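# Move six cart bottles into the fridge and close it

## Task

Move all six bottles from the cart into the refrigerator so each stands upright, then close the refrigerator door completely. A glass bottle dropping any real distance counts as failure, as does swinging the door open or closed violently, or the robot toppling or being left leaning. When finished, release everything and move the robot away.

## Robot and tools

Robot: TidyBot++, a mobile base 0.54 m long, 0.50 m wide and 0.38 m tall on four driven casters. It carries one seven-joint arm with a two-finger gripper. The arm's shoulder sits 0.12 m ahead of the base centre and 0.68 m above the floor. Segment lengths are 0.42 m upper arm, 0.31 m forearm and 0.31 m from wrist to hand point. There are two cameras. base_camera is fixed low on the front of the base and gives 644x364 images. wrist_camera rides on the hand, looks the way the hand points, and gives 644x476 fisheye images. The arm starts folded with the hand pointing down.

Frames: all distances are metres. In the base frame the origin is on the floor below the base centre, x points forward, y left and z up. The odometry frame is the base frame as it was when the scene began. base_odometry gives x, y and heading in that frame, with heading in rad, left positive, from -3.142 to 3.142. It only counts wheel turns, so slip looks like travel, and it drifts a few cm over many moves. base_tilt is in degrees; forward and right are positive.

Tool move: one action per call. Its keys are:
- base: an object holding any of translate_m (forward +), strafe_m (left +), rotate_rad (counter-clockwise seen from above +). These are offsets from where the base last reported itself, along its axes at that moment. Ranges are -2 to 2 m for the first two and -6.3 to 6.3 rad for rotation.
- joints: absolute angles by name, in rad. joint_2_rad is limited to -2.249..2.249, joint_4_rad to -2.579..2.579 and joint_6_rad to -2.099..2.099. joint_1_rad, joint_3_rad, joint_5_rad and joint_7_rad take any angle and turn the short way, so send steps under half a turn. Note that joint_1_rad positive turns the arm clockwise from above, opposite to base rotation. gripper_pos is 0 (open) to 1 (closed); the pad gap is about 85 x (1 - gripper_pos) mm.
- target: a single list of seven numbers [x, y, z, qw, qx, qy, qz]. It is an absolute hand pose in the base frame, in the same form as the hand_pose line. The hand point lies midway between the finger pads. The hand's z axis runs along the fingers, and the fingers close along its y axis. With target, joints may contain only gripper_pos.
- speeds: upper limits for this action only. translate_m and strafe_m take 0.05..0.5 m/s; give only one of them when both move. rotate_rad takes 0.1..1.57 rad/s. gripper_pos can also be limited.
- cameras: a list of base_camera, wrist_camera or all; [] means no images.
- blocking: true or omitted waits until everything is still. false returns after about 0.5 s while motion continues.
No action may exceed 15 s, and base moves time out after 14 s. An unknown key makes the call invalid; an out-of-range number gets it refused.

Other tools: wait(seconds 0..10, cameras) lets time pass with no new command. stop(cameras) brakes everything you started. zoom_image(camera, region [x0, y0, x1, y1]) enlarges part of the latest image from a camera; coordinates are in pixels from the top-left corner, and the region can be at most 504x504. read_manual(section "licences") only returns licence texts. finished_scene(scene) takes the current scene's number as an integer and ends that scene; it cannot be undone.

Result lines: move is "done" or the worst status. base_status, joint_status and hand_status read moving, done, off_target, not_followed, contact_stop, time_out, torque_fault or limit_stop_at_motor_heat. hand_pose is the measured hand pose and hand_target is where the joint targets would put the hand. joint_positions are the angles. motor_effort is the percent of each motor's maximum, with the peak of the last action in brackets. on_its_own reports things the robot did without being told. pictures lists the order of the images, and earlier move shows a non-blocking move's progress. scene_time also appears. "joint command not followed" or "pose unreachable" means a safety check held back the arm, for example over self-collision. ARM HIT means a hard hit on the base or on the arm itself. MOTOR HOT warns of heat. After a refused call, or after an unrequested stop (contact_stop, time_out, torque fault), the remaining move, wait and finished_scene calls in that reply are skipped.

Practical notes: hand targets usually land within about 3 cm. To correct, add (wanted position minus hand_pose) to the last target. To hold still, resend hand_target, not hand_pose. Do the same kind of correction per joint after joints actions. Held loads make the arm sag, and hand_pose itself can be 1-2 cm off, so check in the images. Closed fingertips reach about 20 mm past the hand point. A pointing-down hand reaches at most about 0.94 m high, and only close to the base. Poses that point forward, low and close to the base often fail or drive the arm into the base. Nothing prevents arm-to-base collisions.

Avoid: dropping glass bottles from any height; swinging the fridge door fast; driving or turning while the arm is caught on something more than about 0.6 m high, or pushing and pulling sideways on a raised hand, both of which can tip the robot (backing off or retracting the arm rights it). Also avoid torque faults: limits are 104.5 N m for joints 1-4 and 51.3 N m for joints 5-7, and one freezes the arm for 10 s. Avoid long stretched or loaded holds, which overheat motors, and heavy squeezing, twisting or yanking with the gripper, especially on an item that is still resting on something. A blocked arm or base keeps pushing until you send it a new target. Release bottles gently and move clear at the end.

Each tool is called after "Request:" as name(argument=value, ...), one argument or row to a line, values as JSON.

## Session

Request:
move(
)

Scene clock: 0.00 s.
base_odometry: x=+0.000 y=+0.000 heading=+0.000
base_tilt: forward=-0.2 right=+0.1
base_status: not commanded
joint_positions: joint_1_rad=-0.023 joint_2_rad=-0.348 joint_3_rad=+3.122 joint_4_rad=-2.536 joint_5_rad=-0.012 joint_6_rad=-0.848 joint_7_rad=+1.609 gripper_pos=+0.000
joint_status: not commanded
motor_effort: joint_1_rad=+0 joint_2_rad=-2 joint_3_rad=+1 joint_4_rad=+12 joint_5_rad=+1 joint_6_rad=+1 joint_7_rad=+0
hand_pose: x=+0.2644 y=+0.0094 z=+0.5859 quat_wxyz=(-0.001, +0.998, +0.036, +0.053) (m; base frame)
hand_target: x=+0.2646 y=+0.0094 z=+0.5860 quat_wxyz=(-0.001, +0.998, +0.036, +0.053) (m; base frame)
hand_status: not commanded
pictures: base_camera, wrist_camera

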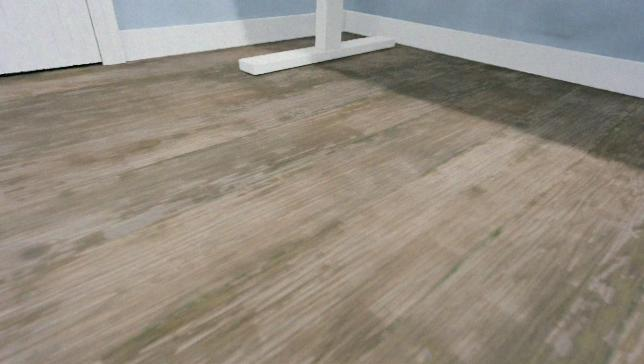

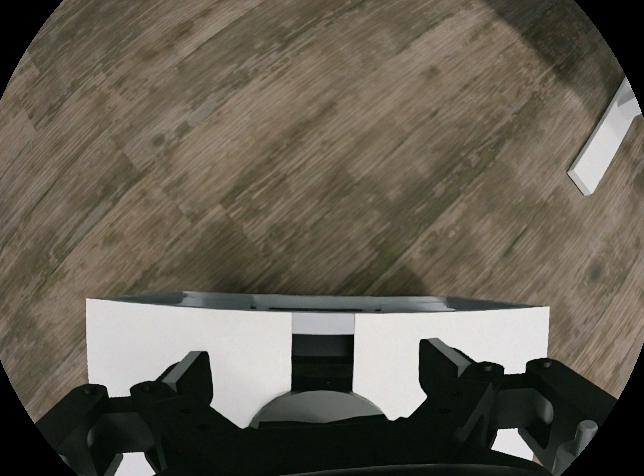

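Request:
move(
  joints={"joint_6_rad":0.5},
  base={"rotate_rad":1.0},
)

Request:
move(
  base={"rotate_rad":1.2},
)

Request:
move(
  base={"rotate_rad":1.2},
)

Request:
move(
  base={"rotate_rad":1.2},
)

Scene clock: 7.90 s.
move: done
base_odometry: x=+0.000 y=+0.000 heading=+0.999
base_tilt: forward=-0.2 right=+0.1
base_status: done
joint_positions: joint_1_rad=-0.023 joint_2_rad=-0.348 joint_3_rad=+3.122 joint_4_rad=-2.536 joint_5_rad=-0.012 joint_6_rad=+0.452 joint_7_rad=+1.609 gripper_pos=+0.000
joint_status: all done
motor_effort: joint_1_rad=+0(1) joint_2_rad=-5(7) joint_3_rad=+1(2) joint_4_rad=+16(16) joint_5_rad=+1(2) joint_6_rad=+9(9) joint_7_rad=+0(1)
hand_pose: x=+0.5384 y=+0.0180 z=+0.8443 quat_wxyz=(+0.000, +0.763, +0.027, +0.646) (m; base frame)
hand_target: x=+0.5406 y=+0.0181 z=+0.8593 quat_wxyz=(+0.000, +0.747, +0.026, +0.665) (m; base frame)
hand_status: not commanded
pictures: base_camera, wrist_camera
camera_calibration:
wrist_camera: T_world_to_cam=[[-0.0121349, -0.999818, -0.0147476, 0.0359728], [-0.161305, 0.0165128, -0.986766, 0.979553], [0.98683, -0.0095954, -0.161476, -0.257793], [0, 0, 0, 1]] pos_world=[0.412841, 0.0173175, 0.925493]

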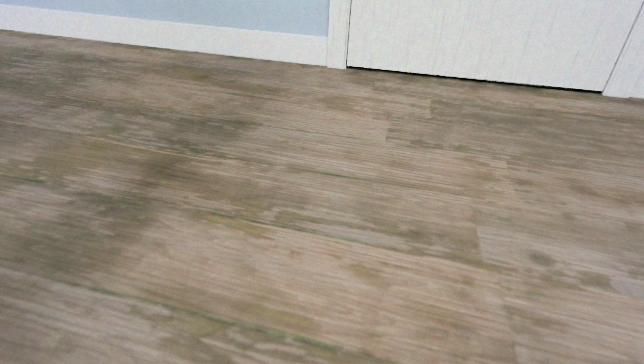

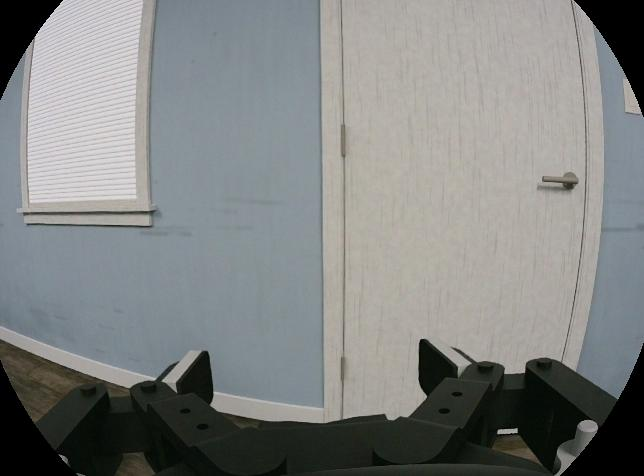

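Scene clock: 9.93 s.
move: done
base_odometry: x=+0.000 y=+0.000 heading=+2.198
base_tilt: forward=-0.2 right=+0.1
base_status: done
joint_positions: joint_1_rad=-0.023 joint_2_rad=-0.348 joint_3_rad=+3.122 joint_4_rad=-2.536 joint_5_rad=-0.012 joint_6_rad=+0.452 joint_7_rad=+1.609 gripper_pos=+0.000
joint_status: not commanded
motor_effort: joint_1_rad=+0(1) joint_2_rad=-6(7) joint_3_rad=+1(2) joint_4_rad=+16(16) joint_5_rad=+0(2) joint_6_rad=+9(10) joint_7_rad=+0(1)
hand_pose: x=+0.5384 y=+0.0181 z=+0.8444 quat_wxyz=(+0.000, +0.762, +0.027, +0.647) (m; base frame)
hand_target: x=+0.5406 y=+0.0181 z=+0.8593 quat_wxyz=(+0.000, +0.747, +0.026, +0.665) (m; base frame)
hand_status: not commanded
pictures: base_camera, wrist_camera
camera_calibration:
wrist_camera: T_world_to_cam=[[-0.0118834, -0.999822, -0.0146687, 0.0358911], [-0.161067, 0.0163921, -0.986807, 0.979532], [0.986872, -0.00936395, -0.161233, -0.258016], [0, 0, 0, 1]] pos_world=[0.412826, 0.0174121, 0.925535]

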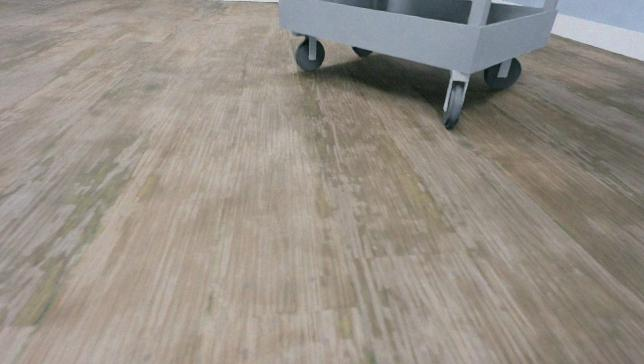

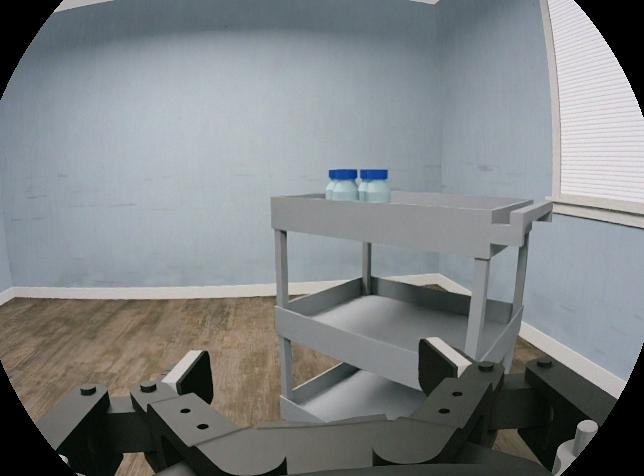

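Scene clock: 11.97 s.
move: done
base_odometry: x=+0.000 y=+0.000 heading=-2.886
base_tilt: forward=-0.2 right=+0.1
base_status: done
joint_positions: joint_1_rad=-0.023 joint_2_rad=-0.348 joint_3_rad=+3.122 joint_4_rad=-2.536 joint_5_rad=-0.012 joint_6_rad=+0.452 joint_7_rad=+1.609 gripper_pos=+0.000
joint_status: not commanded
motor_effort: joint_1_rad=+0(1) joint_2_rad=-6(7) joint_3_rad=+1(2) joint_4_rad=+16(16) joint_5_rad=+1(2) joint_6_rad=+9(10) joint_7_rad=+1(1)
hand_pose: x=+0.5384 y=+0.0183 z=+0.8444 quat_wxyz=(+0.000, +0.762, +0.027, +0.647) (m; base frame)
hand_target: x=+0.5406 y=+0.0181 z=+0.8593 quat_wxyz=(+0.000, +0.747, +0.026, +0.665) (m; base frame)
hand_status: not commanded
pictures: base_camera, wrist_camera
camera_calibration:
wrist_camera: T_world_to_cam=[[-0.0116333, -0.999826, -0.0145841, 0.0358046], [-0.160949, 0.0162672, -0.986829, 0.979521], [0.986894, -0.00913278, -0.16111, -0.258128], [0, 0, 0, 1]] pos_world=[0.412815, 0.0175068, 0.925555]

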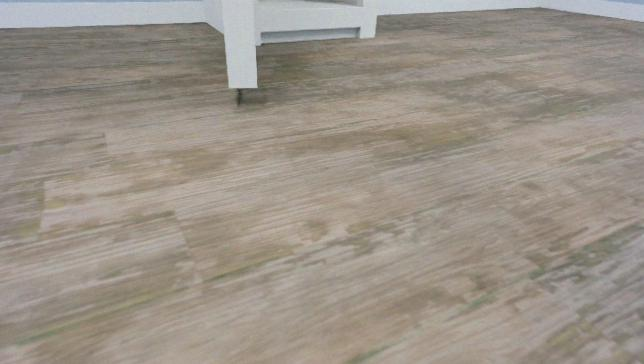

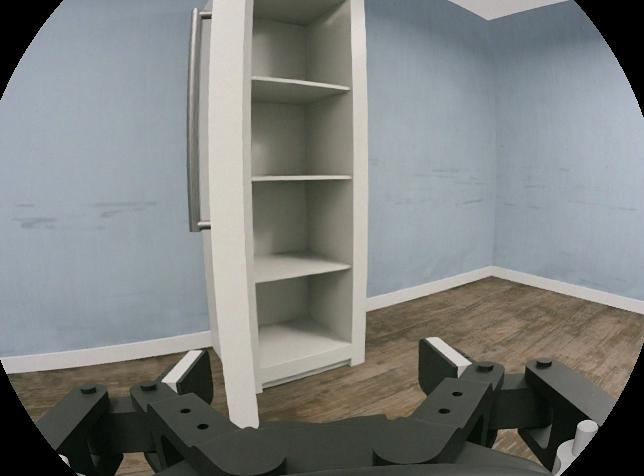

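Scene clock: 14.00 s.
move: done
base_odometry: x=+0.000 y=+0.000 heading=-1.687
base_tilt: forward=-0.2 right=+0.1
base_status: done
joint_positions: joint_1_rad=-0.023 joint_2_rad=-0.348 joint_3_rad=+3.121 joint_4_rad=-2.536 joint_5_rad=-0.012 joint_6_rad=+0.452 joint_7_rad=+1.609 gripper_pos=+0.000
joint_status: not commanded
motor_effort: joint_1_rad=+0(1) joint_2_rad=-5(7) joint_3_rad=+1(2) joint_4_rad=+16(16) joint_5_rad=+1(2) joint_6_rad=+9(10) joint_7_rad=+0(1)
hand_pose: x=+0.5384 y=+0.0184 z=+0.8445 quat_wxyz=(+0.000, +0.762, +0.027, +0.647) (m; base frame)
hand_target: x=+0.5406 y=+0.0181 z=+0.8593 quat_wxyz=(+0.000, +0.747, +0.026, +0.665) (m; base frame)
hand_status: not commanded
pictures: base_camera, wrist_camera
camera_calibration:
wrist_camera: T_world_to_cam=[[-0.0114102, -0.99983, -0.0145124, 0.0357306], [-0.160771, 0.0161589, -0.98686, 0.979506], [0.986926, -0.00892705, -0.160928, -0.258296], [0, 0, 0, 1]] pos_world=[0.412802, 0.017591, 0.925586]

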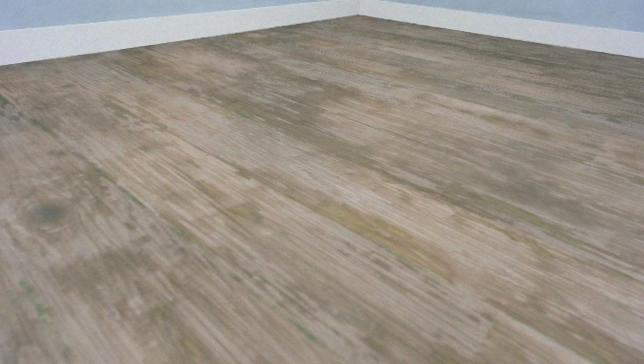

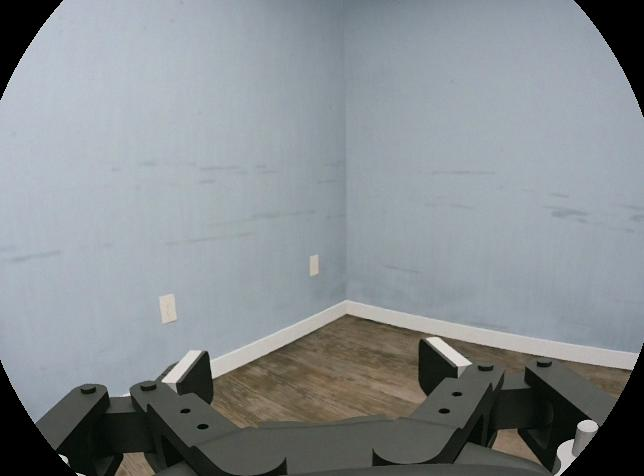

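Request:
move(
  base={"translate_m":-0.271,"strafe_m":-1.065,"rotate_rad":3.017},
)

Request:
zoom_image(
  camera="wrist_camera",
  region=[150, 80, 500, 350],
)

Scene clock: 83.80 s.
move: done
base_odometry: x=-1.026 y=+0.393 heading=+1.331
base_tilt: forward=-0.2 right=+0.1
base_status: done
joint_positions: joint_1_rad=-0.023 joint_2_rad=-0.348 joint_3_rad=+3.121 joint_4_rad=-2.536 joint_5_rad=-0.012 joint_6_rad=+0.453 joint_7_rad=+1.609 gripper_pos=+0.000
joint_status: not commanded
motor_effort: joint_1_rad=+0(1) joint_2_rad=-7(8) joint_3_rad=+1(3) joint_4_rad=+16(16) joint_5_rad=+2(2) joint_6_rad=+9(10) joint_7_rad=+0(1)
hand_pose: x=+0.5384 y=+0.0184 z=+0.8447 quat_wxyz=(+0.000, +0.762, +0.027, +0.647) (m; base frame)
hand_target: x=+0.5406 y=+0.0181 z=+0.8593 quat_wxyz=(+0.000, +0.747, +0.026, +0.665) (m; base frame)
hand_status: not commanded
pictures: base_camera, wrist_camera
camera_calibration:
wrist_camera: T_world_to_cam=[[-0.0114, -0.999829, -0.0145519, 0.0357636], [-0.15993, 0.0161886, -0.986996, 0.979433], [0.987063, -0.00892448, -0.160087, -0.25908], [0, 0, 0, 1]] pos_world=[0.412776, 0.0175897, 0.925741]

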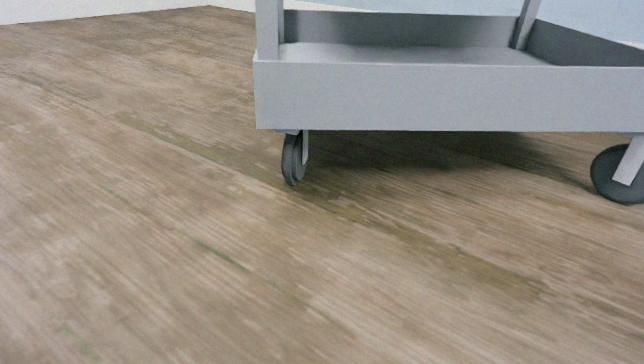

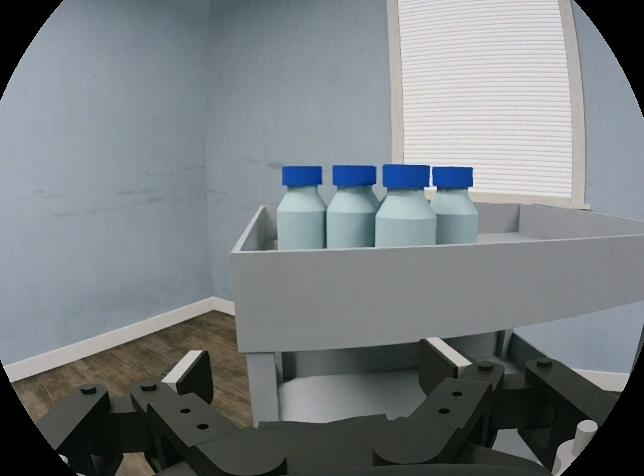

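Scaled by 1.440.

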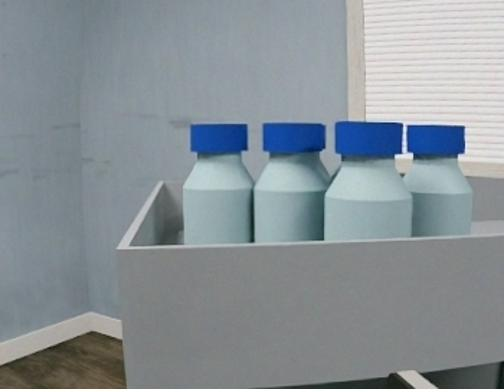

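Request:
move(
  target=[0.5, 0.0, 1.12, 0, 0.924, 0, 0.383],
)

Request:
zoom_image(
  camera="wrist_camera",
  region=[150, 80, 500, 350],
)

Scene clock: 97.13 s.
move: off_target
base_odometry: x=-1.026 y=+0.393 heading=+1.331
base_tilt: forward=-0.2 right=+0.1
base_status: not commanded
joint_positions: joint_1_rad=-0.023 joint_2_rad=-0.122 joint_3_rad=+3.145 joint_4_rad=-0.847 joint_5_rad=-0.012 joint_6_rad=-1.600 joint_7_rad=+1.609 gripper_pos=+0.000
joint_status: not commanded
motor_effort: joint_1_rad=+0(1) joint_2_rad=-9(13) joint_3_rad=+1(1) joint_4_rad=+12(18) joint_5_rad=+0(2) joint_6_rad=+7(10) joint_7_rad=+0(1)
hand_pose: x=+0.5027 y=+0.0122 z=+1.1217 quat_wxyz=(-0.002, +0.917, +0.029, +0.397) (m; base frame)
hand_target: x=+0.5000 y=+0.0000 z=+1.1200 quat_wxyz=(+0.000, +0.924, +0.000, +0.383) (m; base frame)
hand_status: off_target (0.013 m and 3.8 deg from the pose sent, 0.279 m and 35.8 deg at the start)
pictures: base_camera, wrist_camera
camera_calibration:
wrist_camera: T_world_to_cam=[[-0.0170749, -0.999824, 0.00775268, 0.0110571], [-0.682352, 0.00598493, -0.731, 1.22276], [0.730825, -0.0177718, -0.682334, 0.535191], [0, 0, 0, 1]] pos_world=[0.443412, 0.0132484, 1.25893]

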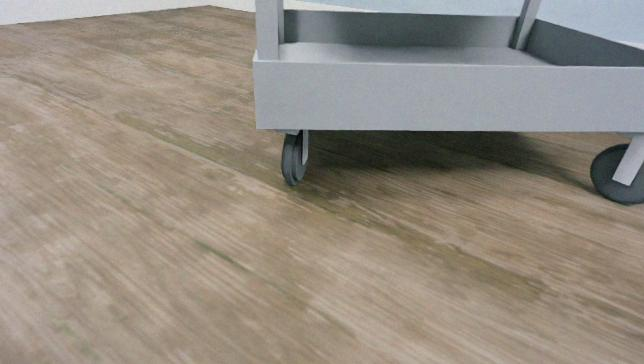

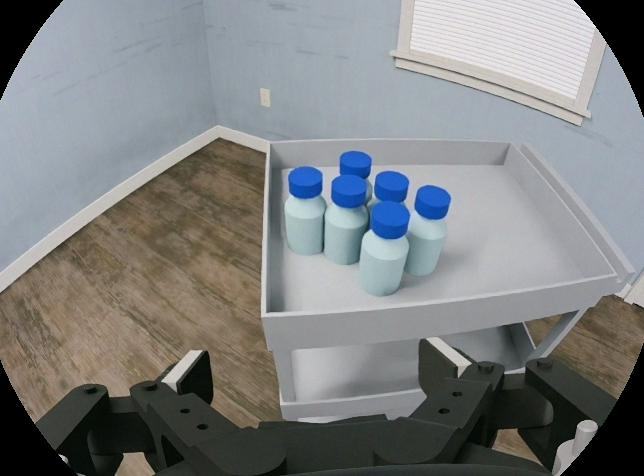

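Scaled by 1.440.

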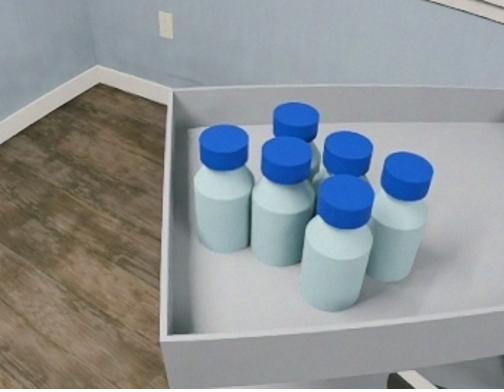

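Request:
move(
  base={"translate_m":0.15,"strafe_m":-0.08},
  joints={"gripper_pos":0.15},
  target=[0.54, -0.015, 0.99, 0, 0.843, 0, 0.537],
)

Request:
zoom_image(
  camera="wrist_camera",
  region=[150, 100, 500, 370],
)

Scene clock: 142.67 s.
move: off_target
base_odometry: x=-0.913 y=+0.520 heading=+1.331
base_tilt: forward=-0.2 right=+0.1
base_status: done
joint_positions: joint_1_rad=-0.023 joint_2_rad=-0.402 joint_3_rad=+3.195 joint_4_rad=-1.786 joint_5_rad=-0.012 joint_6_rad=-0.664 joint_7_rad=+1.609 gripper_pos=+0.150
joint_status: all done
motor_effort: joint_1_rad=+0(1) joint_2_rad=-6(15) joint_3_rad=+1(2) joint_4_rad=+18(18) joint_5_rad=+0(2) joint_6_rad=+8(9) joint_7_rad=+1(1)
hand_pose: x=+0.5403 y=-0.0136 z=+0.9844 quat_wxyz=(+0.002, +0.854, -0.002, +0.520) (m; base frame)
hand_target: x=+0.5400 y=-0.0150 z=+0.9900 quat_wxyz=(+0.000, +0.843, +0.000, +0.537) (m; base frame)
hand_status: off_target (0.006 m and 2.4 deg from the pose sent, 0.140 m and 18.5 deg at the start)
pictures: base_camera, wrist_camera
camera_calibration:
wrist_camera: T_world_to_cam=[[-0.071435, -0.997015, -0.0292909, 0.0528069], [-0.455175, 0.0587145, -0.888464, 1.18126], [0.887532, -0.0501349, -0.45801, 0.107615], [0, 0, 0, 1]] pos_world=[0.44594, -0.0113125, 1.10034]

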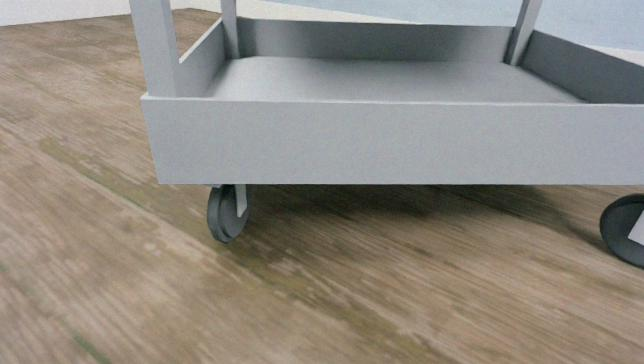

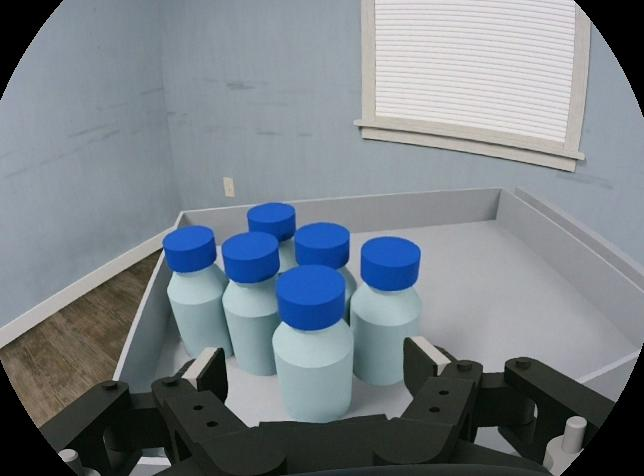

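Scaled by 1.440.

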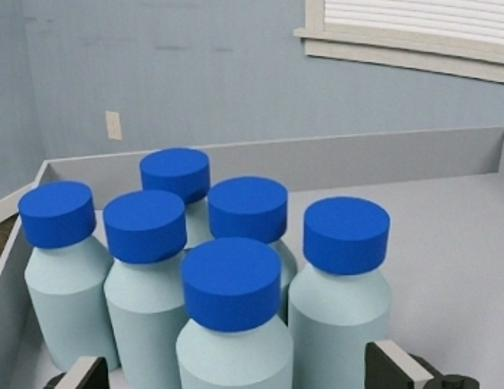

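Request:
move(
  target=[0.676, -0.0155, 0.913, 0, 0.843, 0, 0.537],
)

Request:
zoom_image(
  camera="wrist_camera",
  region=[150, 170, 500, 440],
)

Scene clock: 155.43 s.
move: done
base_odometry: x=-0.913 y=+0.520 heading=+1.331
base_tilt: forward=-0.2 right=+0.1
base_status: not commanded
joint_positions: joint_1_rad=-0.048 joint_2_rad=-0.094 joint_3_rad=+3.239 joint_4_rad=-1.812 joint_5_rad=-0.094 joint_6_rad=-0.309 joint_7_rad=+1.699 gripper_pos=+0.150
joint_status: not commanded
motor_effort: joint_1_rad=+0(0) joint_2_rad=-16(19) joint_3_rad=+0(1) joint_4_rad=+18(19) joint_5_rad=+1(2) joint_6_rad=+8(9) joint_7_rad=+0(1)
hand_pose: x=+0.6710 y=-0.0186 z=+0.9174 quat_wxyz=(+0.007, +0.849, +0.001, +0.529) (m; base frame)
hand_target: x=+0.6760 y=-0.0155 z=+0.9130 quat_wxyz=(+0.000, +0.843, +0.000, +0.537) (m; base frame)
hand_status: done (0.007 m and 1.4 deg from the pose sent, 0.153 m and 2.4 deg at the start)
pictures: base_camera, wrist_camera
camera_calibration:
wrist_camera: T_world_to_cam=[[-0.0704461, -0.997321, -0.019696, 0.0457753], [-0.436016, 0.0485451, -0.898629, 1.17776], [0.897178, -0.0547171, -0.438268, -0.0639716], [0, 0, 0, 1]] pos_world=[0.574139, -0.0150219, 1.03123]

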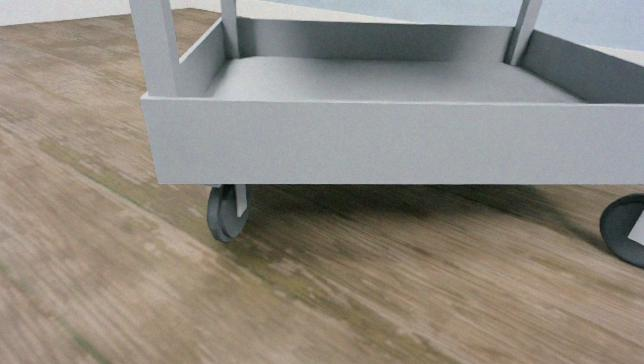

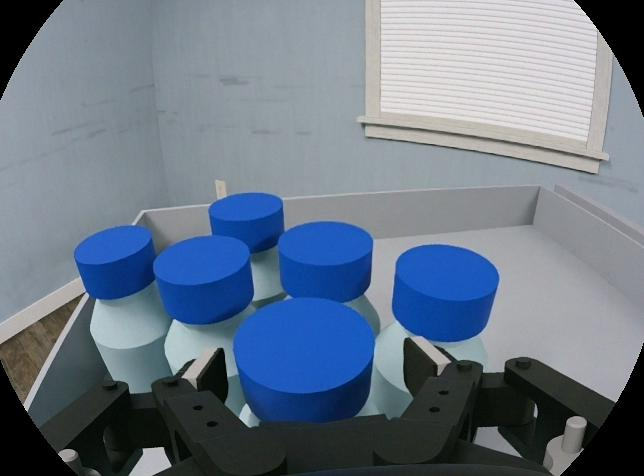

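Scaled by 1.440.

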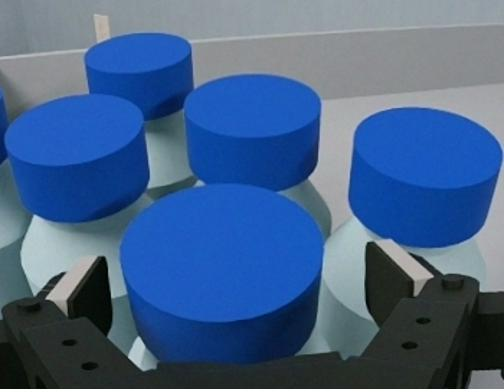

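Request:
move(
  joints={"gripper_pos":0.65},
  cameras=[],
)

Request:
move(
  target=[0.676, -0.0155, 1.01, 0, 0.843, 0, 0.537],
  cameras=["wrist_camera"],
)

Scene clock: 164.70 s.
move: off_target
base_odometry: x=-0.913 y=+0.520 heading=+1.331
base_tilt: forward=-0.2 right=+0.1
base_status: not commanded
joint_positions: joint_1_rad=-0.050 joint_2_rad=-0.094 joint_3_rad=+3.239 joint_4_rad=-1.812 joint_5_rad=-0.096 joint_6_rad=-0.306 joint_7_rad=+1.700 gripper_pos=+0.440
joint_status: gripper_pos off_target (ended at +0.440, target +0.650)
motor_effort: joint_1_rad=+0(1) joint_2_rad=-17(17) joint_3_rad=+0(1) joint_4_rad=+18(18) joint_5_rad=+0(2) joint_6_rad=+8(9) joint_7_rad=+0(1)
hand_pose: x=+0.6715 y=-0.0178 z=+0.9184 quat_wxyz=(+0.006, +0.848, +0.001, +0.531) (m; base frame)
hand_target: x=+0.6760 y=-0.0155 z=+0.9130 quat_wxyz=(+0.000, +0.843, +0.000, +0.537) (m; base frame)
hand_status: not commanded
pictures: none
No camera images: "cameras" was empty.

Scene clock: 166.37 s.
move: off_target
base_odometry: x=-0.913 y=+0.520 heading=+1.331
base_tilt: forward=-0.2 right=+0.1
base_status: not commanded
joint_positions: joint_1_rad=-0.033 joint_2_rad=-0.085 joint_3_rad=+3.226 joint_4_rad=-1.595 joint_5_rad=-0.096 joint_6_rad=-0.532 joint_7_rad=+1.700 gripper_pos=+0.440
joint_status: not commanded
motor_effort: joint_1_rad=+0(1) joint_2_rad=-20(22) joint_3_rad=+0(1) joint_4_rad=+21(22) joint_5_rad=+1(2) joint_6_rad=+11(12) joint_7_rad=+1(1)
hand_pose: x=+0.6754 y=-0.0141 z=+0.9796 quat_wxyz=(+0.002, +0.852, +0.009, +0.524) (m; base frame)
hand_target: x=+0.6760 y=-0.0155 z=+1.0100 quat_wxyz=(+0.000, +0.843, +0.000, +0.537) (m; base frame)
hand_status: off_target (0.030 m and 2.1 deg from the pose sent, 0.092 m and 1.2 deg at the start)
pictures: wrist_camera
camera_calibration:
wrist_camera: T_world_to_cam=[[-0.051788, -0.99847, -0.0193706, 0.0388696], [-0.448454, 0.0405823, -0.892884, 1.23796], [0.892304, -0.0375538, -0.44987, -0.0255113], [0, 0, 0, 1]] pos_world=[0.579946, -0.0123873, 1.09463]

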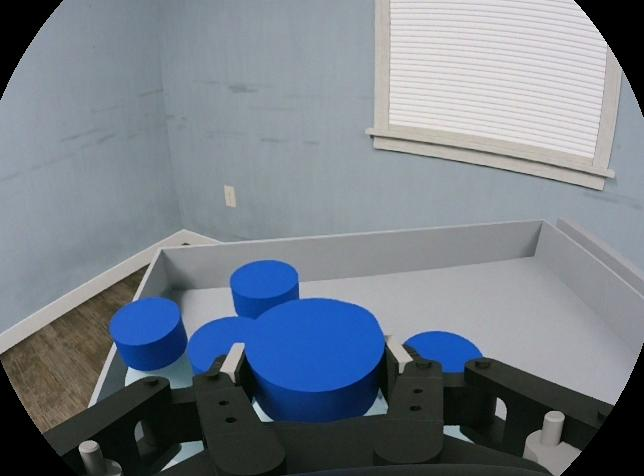

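Request:
move(
  target=[0.62, -0.01, 1.09, 0, 0.843, 0, 0.537],
  cameras=[],
)

Request:
move(
  base={"translate_m":-0.45},
  target=[0.47, 0.0, 1.07, 0, 0.843, 0, 0.537],
  cameras=["wrist_camera"],
)

Scene clock: 172.83 s.
move: off_target
base_odometry: x=-0.913 y=+0.520 heading=+1.331
base_tilt: forward=-0.2 right=+0.1
base_status: not commanded
joint_positions: joint_1_rad=-0.033 joint_2_rad=-0.146 joint_3_rad=+3.210 joint_4_rad=-1.392 joint_5_rad=-0.090 joint_6_rad=-0.809 joint_7_rad=+1.666 gripper_pos=+0.440
joint_status: not commanded
motor_effort: joint_1_rad=+0(0) joint_2_rad=-18(22) joint_3_rad=+0(1) joint_4_rad=+20(22) joint_5_rad=+1(1) joint_6_rad=+11(12) joint_7_rad=+1(1)
hand_pose: x=+0.6322 y=+0.0003 z=+1.0543 quat_wxyz=(-0.015, +0.855, +0.014, +0.518) (m; base frame)
hand_target: x=+0.6200 y=-0.0100 z=+1.0900 quat_wxyz=(+0.000, +0.843, +0.000, +0.537) (m; base frame)
hand_status: off_target (0.039 m and 3.5 deg from the pose sent, 0.124 m and 2.1 deg at the start)
pictures: none
No camera images: "cameras" was empty.

Scene clock: 175.20 s.
move: off_target
base_odometry: x=-1.020 y=+0.083 heading=+1.332
base_tilt: forward=-0.2 right=+0.1
base_status: done
joint_positions: joint_1_rad=-0.022 joint_2_rad=-0.509 joint_3_rad=+3.164 joint_4_rad=-1.565 joint_5_rad=-0.060 joint_6_rad=-0.914 joint_7_rad=+1.625 gripper_pos=+0.440
joint_status: not commanded
motor_effort: joint_1_rad=+0(1) joint_2_rad=-4(22) joint_3_rad=+1(2) joint_4_rad=+19(21) joint_5_rad=+0(1) joint_6_rad=+12(13) joint_7_rad=+0(1)
hand_pose: x=+0.4746 y=+0.0129 z=+1.0836 quat_wxyz=(-0.020, +0.833, +0.019, +0.553) (m; base frame)
hand_target: x=+0.4700 y=+0.0000 z=+1.0700 quat_wxyz=(+0.000, +0.843, +0.000, +0.537) (m; base frame)
hand_status: off_target (0.019 m and 3.9 deg from the pose sent, 0.163 m and 3.5 deg at the start)
pictures: wrist_camera
camera_calibration:
wrist_camera: T_world_to_cam=[[-0.00890942, -0.998793, -0.048299, 0.0684158], [-0.386182, 0.0479903, -0.921173, 1.24073], [0.92238, 0.0104451, -0.386143, 0.117557], [0, 0, 0, 1]] pos_world=[0.371326, 0.00756224, 1.19163]

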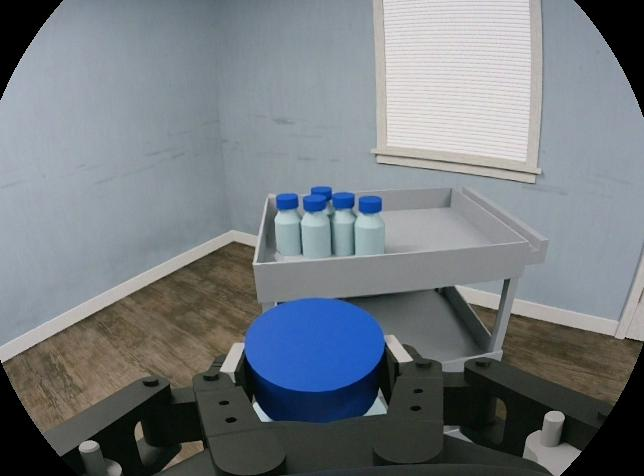

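Request:
move(
  base={"translate_m":0.15,"strafe_m":-0.06,"rotate_rad":2.51},
  speeds={"rotate_rad":1.0},
)

Scene clock: 195.13 s.
move: done
base_odometry: x=-0.926 y=+0.214 heading=-2.442
base_tilt: forward=-0.2 right=+0.1
base_status: done
joint_positions: joint_1_rad=-0.016 joint_2_rad=-0.493 joint_3_rad=+3.155 joint_4_rad=-1.569 joint_5_rad=-0.053 joint_6_rad=-0.915 joint_7_rad=+1.625 gripper_pos=+0.440
joint_status: not commanded
motor_effort: joint_1_rad=+0(1) joint_2_rad=-4(8) joint_3_rad=+1(2) joint_4_rad=+19(20) joint_5_rad=+1(2) joint_6_rad=+12(13) joint_7_rad=+1(1)
hand_pose: x=+0.4808 y=+0.0134 z=+1.0752 quat_wxyz=(-0.016, +0.838, +0.020, +0.544) (m; base frame)
hand_target: x=+0.4700 y=+0.0000 z=+1.0700 quat_wxyz=(+0.000, +0.843, +0.000, +0.537) (m; base frame)
hand_status: not commanded
pictures: base_camera, wrist_camera
camera_calibration:
wrist_camera: T_world_to_cam=[[-0.0124574, -0.999161, -0.0390112, 0.0602554], [-0.405183, 0.0407118, -0.913329, 1.23619], [0.914151, 0.00442894, -0.40535, 0.13325], [0, 0, 0, 1]] pos_world=[0.379822, 0.00928736, 1.18541]

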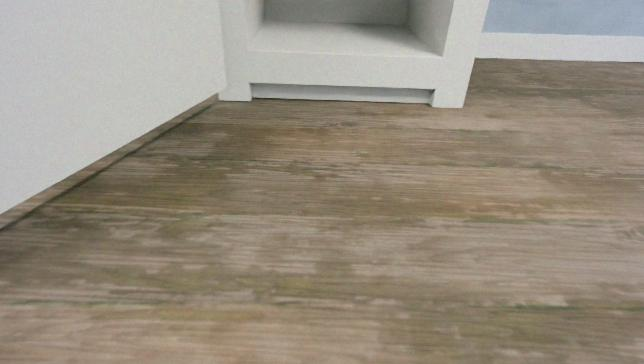

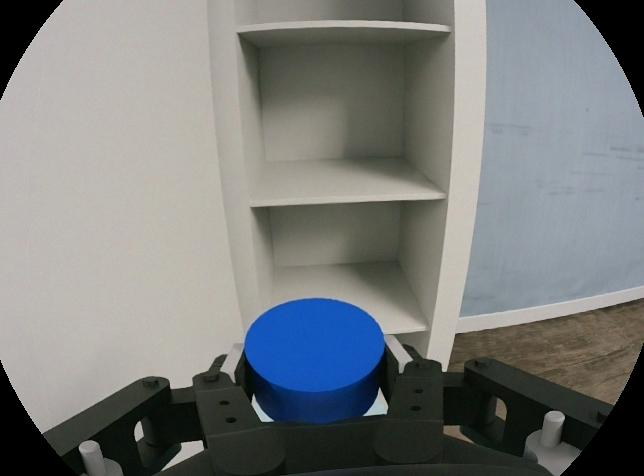

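Request:
move(
  base={"translate_m":0.621,"strafe_m":-0.086,"rotate_rad":0.046},
  speeds={"translate_m":0.3},
)

Scene clock: 235.77 s.
move: done
base_odometry: x=-1.457 y=-0.120 heading=-2.395
base_tilt: forward=-0.2 right=+0.1
base_status: done
joint_positions: joint_1_rad=-0.014 joint_2_rad=-0.496 joint_3_rad=+3.150 joint_4_rad=-1.569 joint_5_rad=-0.052 joint_6_rad=-0.915 joint_7_rad=+1.624 gripper_pos=+0.440
joint_status: not commanded
motor_effort: joint_1_rad=+0(1) joint_2_rad=-4(7) joint_3_rad=+1(3) joint_4_rad=+19(20) joint_5_rad=+1(2) joint_6_rad=+12(13) joint_7_rad=+0(1)
hand_pose: x=+0.4794 y=+0.0151 z=+1.0759 quat_wxyz=(-0.015, +0.838, +0.022, +0.545) (m; base frame)
hand_target: x=+0.4700 y=+0.0000 z=+1.0700 quat_wxyz=(+0.000, +0.843, +0.000, +0.537) (m; base frame)
hand_status: not commanded
pictures: base_camera, wrist_camera
camera_calibration:
wrist_camera: T_world_to_cam=[[-0.00988553, -0.999334, -0.0351275, 0.0565739], [-0.403359, 0.0361296, -0.914328, 1.23642], [0.914989, 0.00513036, -0.403447, 0.132299], [0, 0, 0, 1]] pos_world=[0.378227, 0.0111863, 1.18586]

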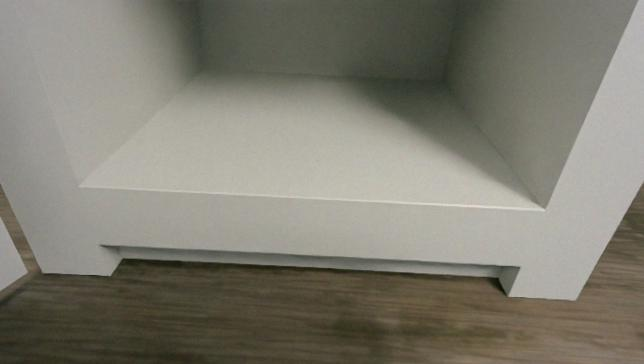

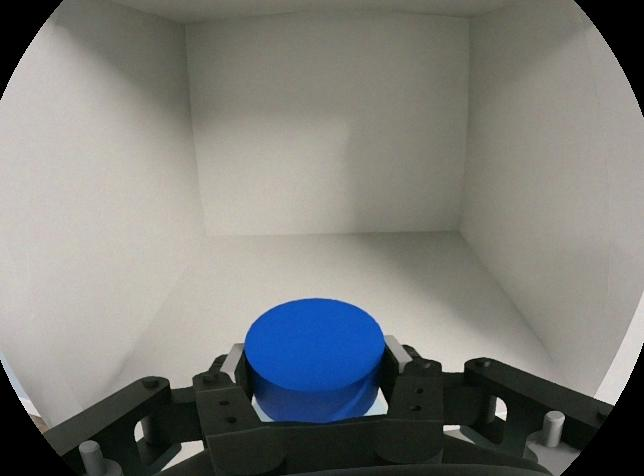

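Request:
move(
  target=[0.82, 0.13, 1.11, 0, 0.843, 0, 0.537],
)

Scene clock: 248.47 s.
move: off_target
base_odometry: x=-1.457 y=-0.120 heading=-2.395
base_tilt: forward=-0.2 right=+0.1
base_status: not commanded
joint_positions: joint_1_rad=-0.336 joint_2_rad=+0.438 joint_3_rad=+3.269 joint_4_rad=-0.590 joint_5_rad=+0.127 joint_6_rad=-1.040 joint_7_rad=+1.381 gripper_pos=+0.440
joint_status: not commanded
motor_effort: joint_1_rad=+0(1) joint_2_rad=-35(37) joint_3_rad=+1(2) joint_4_rad=+19(20) joint_5_rad=+2(3) joint_6_rad=+11(13) joint_7_rad=-1(1)
hand_pose: x=+0.8243 y=+0.1469 z=+1.0809 quat_wxyz=(-0.019, +0.855, +0.027, +0.518) (m; base frame)
hand_target: x=+0.8200 y=+0.1300 z=+1.1100 quat_wxyz=(+0.000, +0.843, +0.000, +0.537) (m; base frame)
hand_status: off_target (0.034 m and 4.6 deg from the pose sent, 0.361 m and 3.3 deg at the start)
pictures: base_camera, wrist_camera
camera_calibration:
wrist_camera: T_world_to_cam=[[0.000260675, -0.99936, -0.0357828, 0.18424], [-0.461441, 0.0316253, -0.886607, 1.39394], [0.887171, 0.0167428, -0.461137, -0.0983719], [0, 0, 0, 1]] pos_world=[0.730446, 0.141685, 1.19711]

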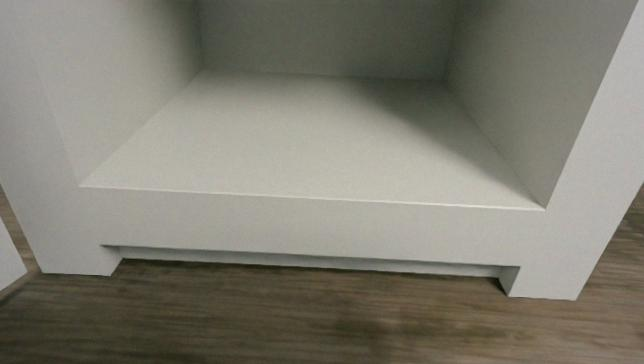

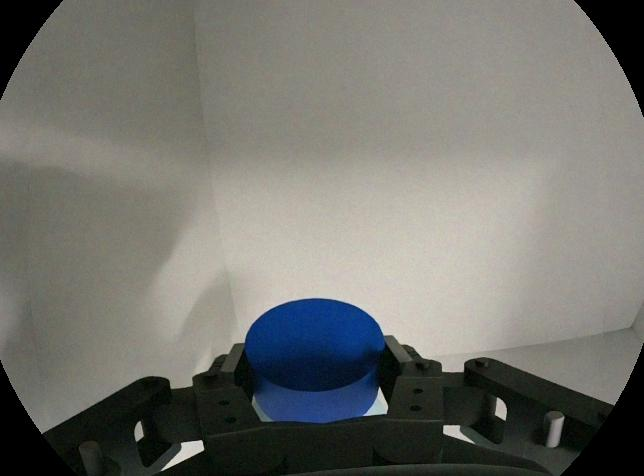

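Request:
move(
  target=[0.82, 0.115, 1.08, 0, 0.843, 0, 0.537],
  cameras=["wrist_camera"],
)

Request:
zoom_image(
  camera="wrist_camera",
  region=[130, 280, 500, 470],
)

Scene clock: 253.57 s.
move: off_target
base_odometry: x=-1.456 y=-0.120 heading=-2.395
base_tilt: forward=-0.2 right=+0.1
base_status: not commanded
joint_positions: joint_1_rad=-0.336 joint_2_rad=+0.403 joint_3_rad=+3.269 joint_4_rad=-0.735 joint_5_rad=+0.151 joint_6_rad=-0.971 joint_7_rad=+1.360 gripper_pos=+0.440
joint_status: not commanded
motor_effort: joint_1_rad=+0(1) joint_2_rad=-33(36) joint_3_rad=+2(2) joint_4_rad=+18(19) joint_5_rad=+3(3) joint_6_rad=+10(12) joint_7_rad=+0(1)
hand_pose: x=+0.8229 y=+0.1369 z=+1.0464 quat_wxyz=(-0.011, +0.864, +0.022, +0.502) (m; base frame)
hand_target: x=+0.8200 y=+0.1150 z=+1.0800 quat_wxyz=(+0.000, +0.843, +0.000, +0.537) (m; base frame)
hand_status: off_target (0.040 m and 5.4 deg from the pose sent, 0.032 m and 4.6 deg at the start)
pictures: wrist_camera
camera_calibration:
wrist_camera: T_world_to_cam=[[-0.0182725, -0.999528, -0.0246825, 0.176633], [-0.49322, 0.030485, -0.869371, 1.37129], [0.869713, -0.00371168, -0.493544, -0.061693], [0, 0, 0, 1]] pos_world=[0.733229, 0.134516, 1.16607]

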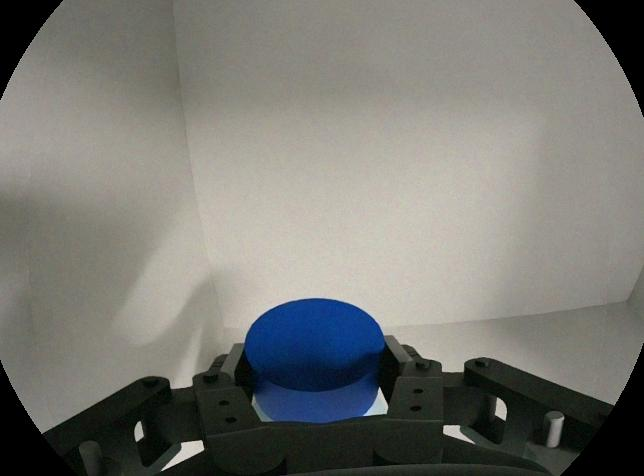

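Scaled by 1.362.

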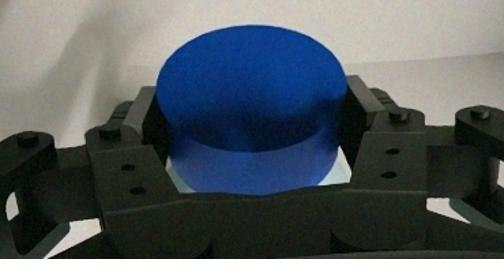

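Request:
move(
  target=[0.82, 0.11, 1.07, 0, 0.8217, 0, 0.570],
  cameras=["wrist_camera"],
)

Scene clock: 263.50 s.
move: off_target
base_odometry: x=-1.456 y=-0.120 heading=-2.395
base_tilt: forward=-0.2 right=+0.1
base_status: not commanded
joint_positions: joint_1_rad=-0.336 joint_2_rad=+0.326 joint_3_rad=+3.269 joint_4_rad=-0.942 joint_5_rad=+0.221 joint_6_rad=-0.762 joint_7_rad=+1.289 gripper_pos=+0.440
joint_status: not commanded
motor_effort: joint_1_rad=+0(1) joint_2_rad=-30(34) joint_3_rad=+1(2) joint_4_rad=+18(18) joint_5_rad=+3(4) joint_6_rad=+9(10) joint_7_rad=+0(1)
hand_pose: x=+0.8221 y=+0.1219 z=+1.0439 quat_wxyz=(-0.009, +0.842, +0.010, +0.539) (m; base frame)
hand_target: x=+0.8200 y=+0.1100 z=+1.0700 quat_wxyz=(+0.000, +0.822, +0.000, +0.570) (m; base frame)
hand_status: off_target (0.029 m and 4.5 deg from the pose sent, 0.036 m and 9.6 deg at the start)
pictures: wrist_camera
camera_calibration:
wrist_camera: T_world_to_cam=[[-0.0371595, -0.998602, -0.0375812, 0.190508], [-0.415785, 0.0496475, -0.908107, 1.34365], [0.908703, -0.0181191, -0.417049, -0.172471], [0, 0, 0, 1]] pos_world=[0.722475, 0.120408, 1.15541]

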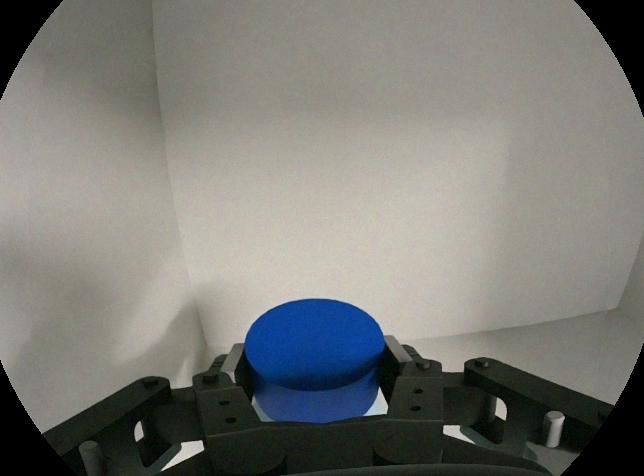

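Request:
move(
  target=[0.82, 0.11, 1.06, 0, 0.8217, 0, 0.570],
  cameras=[],
)

Request:
move(
  target=[0.82, 0.11, 1.05, 0, 0.8217, 0, 0.570],
  cameras=["wrist_camera"],
)

Scene clock: 268.53 s.
move: off_target
base_odometry: x=-1.456 y=-0.120 heading=-2.395
base_tilt: forward=-0.2 right=+0.1
base_status: not commanded
joint_positions: joint_1_rad=-0.337 joint_2_rad=+0.310 joint_3_rad=+3.269 joint_4_rad=-0.984 joint_5_rad=+0.237 joint_6_rad=-0.716 joint_7_rad=+1.269 gripper_pos=+0.440
joint_status: not commanded
motor_effort: joint_1_rad=+0(1) joint_2_rad=-29(31) joint_3_rad=+1(2) joint_4_rad=+18(18) joint_5_rad=+3(3) joint_6_rad=+8(9) joint_7_rad=+0(1)
hand_pose: x=+0.8210 y=+0.1203 z=+1.0442 quat_wxyz=(-0.011, +0.836, +0.008, +0.548) (m; base frame)
hand_target: x=+0.8200 y=+0.1100 z=+1.0600 quat_wxyz=(+0.000, +0.822, +0.000, +0.570) (m; base frame)
hand_status: off_target (0.019 m and 3.4 deg from the pose sent, 0.020 m and 4.5 deg at the start)
pictures: none
No camera images: "cameras" was empty.

Scene clock: 269.23 s.
move: off_target
base_odometry: x=-1.456 y=-0.120 heading=-2.395
base_tilt: forward=-0.2 right=+0.1
base_status: not commanded
joint_positions: joint_1_rad=-0.341 joint_2_rad=+0.294 joint_3_rad=+3.271 joint_4_rad=-1.022 joint_5_rad=+0.253 joint_6_rad=-0.677 joint_7_rad=+1.252 gripper_pos=+0.440
joint_status: not commanded
motor_effort: joint_1_rad=+0(1) joint_2_rad=-27(29) joint_3_rad=+1(2) joint_4_rad=+17(18) joint_5_rad=+2(3) joint_6_rad=+8(9) joint_7_rad=+1(1)
hand_pose: x=+0.8189 y=+0.1199 z=+1.0443 quat_wxyz=(-0.012, +0.832, +0.007, +0.555) (m; base frame)
hand_target: x=+0.8200 y=+0.1100 z=+1.0500 quat_wxyz=(+0.000, +0.822, +0.000, +0.570) (m; base frame)
hand_status: off_target (0.011 m and 2.6 deg from the pose sent, 0.012 m and 3.4 deg at the start)
pictures: wrist_camera
camera_calibration:
wrist_camera: T_world_to_cam=[[-0.0368303, -0.998126, -0.0488711, 0.199813], [-0.380826, 0.0592326, -0.922748, 1.32828], [0.923913, -0.0153736, -0.382294, -0.21851], [0, 0, 0, 1]] pos_world=[0.715087, 0.117402, 1.1519]

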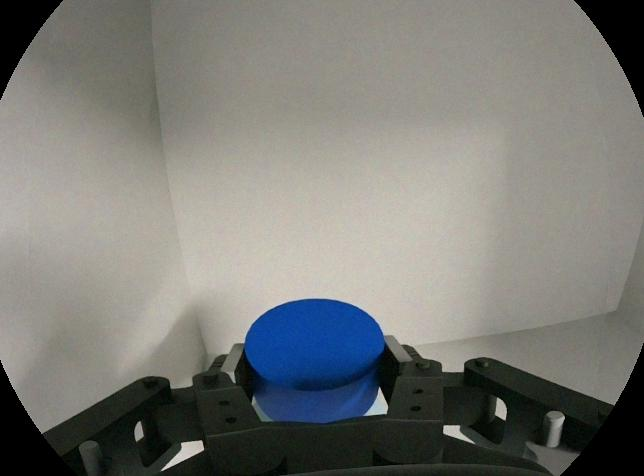

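Request:
move(
  joints={"gripper_pos":0.15},
  cameras=["wrist_camera"],
)

Scene clock: 274.10 s.
move: done
base_odometry: x=-1.456 y=-0.120 heading=-2.395
base_tilt: forward=-0.2 right=+0.1
base_status: not commanded
joint_positions: joint_1_rad=-0.341 joint_2_rad=+0.294 joint_3_rad=+3.272 joint_4_rad=-1.026 joint_5_rad=+0.253 joint_6_rad=-0.677 joint_7_rad=+1.252 gripper_pos=+0.150
joint_status: all done
motor_effort: joint_1_rad=+0(1) joint_2_rad=-28(30) joint_3_rad=+1(2) joint_4_rad=+17(18) joint_5_rad=+3(4) joint_6_rad=+8(9) joint_7_rad=+0(1)
hand_pose: x=+0.8188 y=+0.1193 z=+1.0420 quat_wxyz=(-0.012, +0.833, +0.007, +0.554) (m; base frame)
hand_target: x=+0.8200 y=+0.1100 z=+1.0500 quat_wxyz=(+0.000, +0.822, +0.000, +0.570) (m; base frame)
hand_status: not commanded
pictures: wrist_camera
camera_calibration:
wrist_camera: T_world_to_cam=[[-0.0379266, -0.99816, -0.0473011, 0.198385], [-0.38415, 0.0582614, -0.921431, 1.32764], [0.922491, -0.016776, -0.385653, -0.214506], [0, 0, 0, 1]] pos_world=[0.715417, 0.117071, 1.14999]

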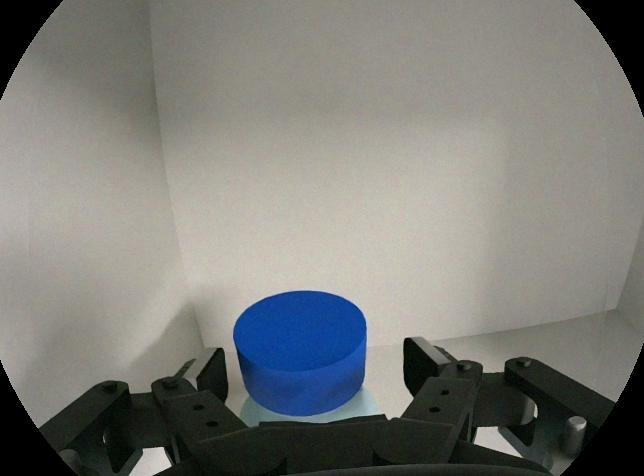

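Request:
move(
  joints={"gripper_pos":0.0},
  cameras=[],
)

Request:
move(
  target=[0.74, 0.11, 1.09, 0, 0.8217, 0, 0.570],
  cameras=["wrist_camera"],
)

Scene clock: 279.80 s.
move: done
base_odometry: x=-1.456 y=-0.120 heading=-2.395
base_tilt: forward=-0.2 right=+0.1
base_status: not commanded
joint_positions: joint_1_rad=-0.341 joint_2_rad=+0.294 joint_3_rad=+3.272 joint_4_rad=-1.026 joint_5_rad=+0.253 joint_6_rad=-0.677 joint_7_rad=+1.252 gripper_pos=+0.000
joint_status: all done
motor_effort: joint_1_rad=+0(0) joint_2_rad=-29(29) joint_3_rad=+1(2) joint_4_rad=+18(18) joint_5_rad=+3(3) joint_6_rad=+8(9) joint_7_rad=+0(1)
hand_pose: x=+0.8188 y=+0.1193 z=+1.0420 quat_wxyz=(-0.012, +0.833, +0.007, +0.554) (m; base frame)
hand_target: x=+0.8200 y=+0.1100 z=+1.0500 quat_wxyz=(+0.000, +0.822, +0.000, +0.570) (m; base frame)
hand_status: not commanded
pictures: none
No camera images: "cameras" was empty.

Scene clock: 281.23 s.
move: off_target
base_odometry: x=-1.456 y=-0.120 heading=-2.395
base_tilt: forward=-0.2 right=+0.1
base_status: not commanded
joint_positions: joint_1_rad=-0.331 joint_2_rad=+0.116 joint_3_rad=+3.150 joint_4_rad=-1.106 joint_5_rad=+0.384 joint_6_rad=-0.705 joint_7_rad=+1.171 gripper_pos=+0.000
joint_status: not commanded
motor_effort: joint_1_rad=+0(1) joint_2_rad=-23(31) joint_3_rad=+1(1) joint_4_rad=+17(18) joint_5_rad=+3(4) joint_6_rad=+9(9) joint_7_rad=+1(1)
hand_pose: x=+0.7409 y=+0.1302 z=+1.1126 quat_wxyz=(-0.025, +0.807, +0.018, +0.590) (m; base frame)
hand_target: x=+0.7400 y=+0.1100 z=+1.0900 quat_wxyz=(+0.000, +0.822, +0.000, +0.570) (m; base frame)
hand_status: off_target (0.030 m and 4.5 deg from the pose sent, 0.093 m and 2.7 deg at the start)
pictures: wrist_camera
camera_calibration:
wrist_camera: T_world_to_cam=[[-0.000536088, -0.998136, -0.0610291, 0.197186], [-0.303608, 0.0583108, -0.951011, 1.33534], [0.952797, 0.0180191, -0.303074, -0.234058], [0, 0, 0, 1]] pos_world=[0.628535, 0.123172, 1.21102]

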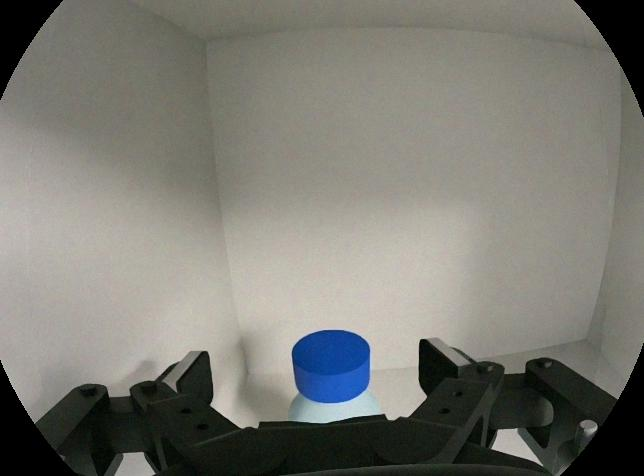

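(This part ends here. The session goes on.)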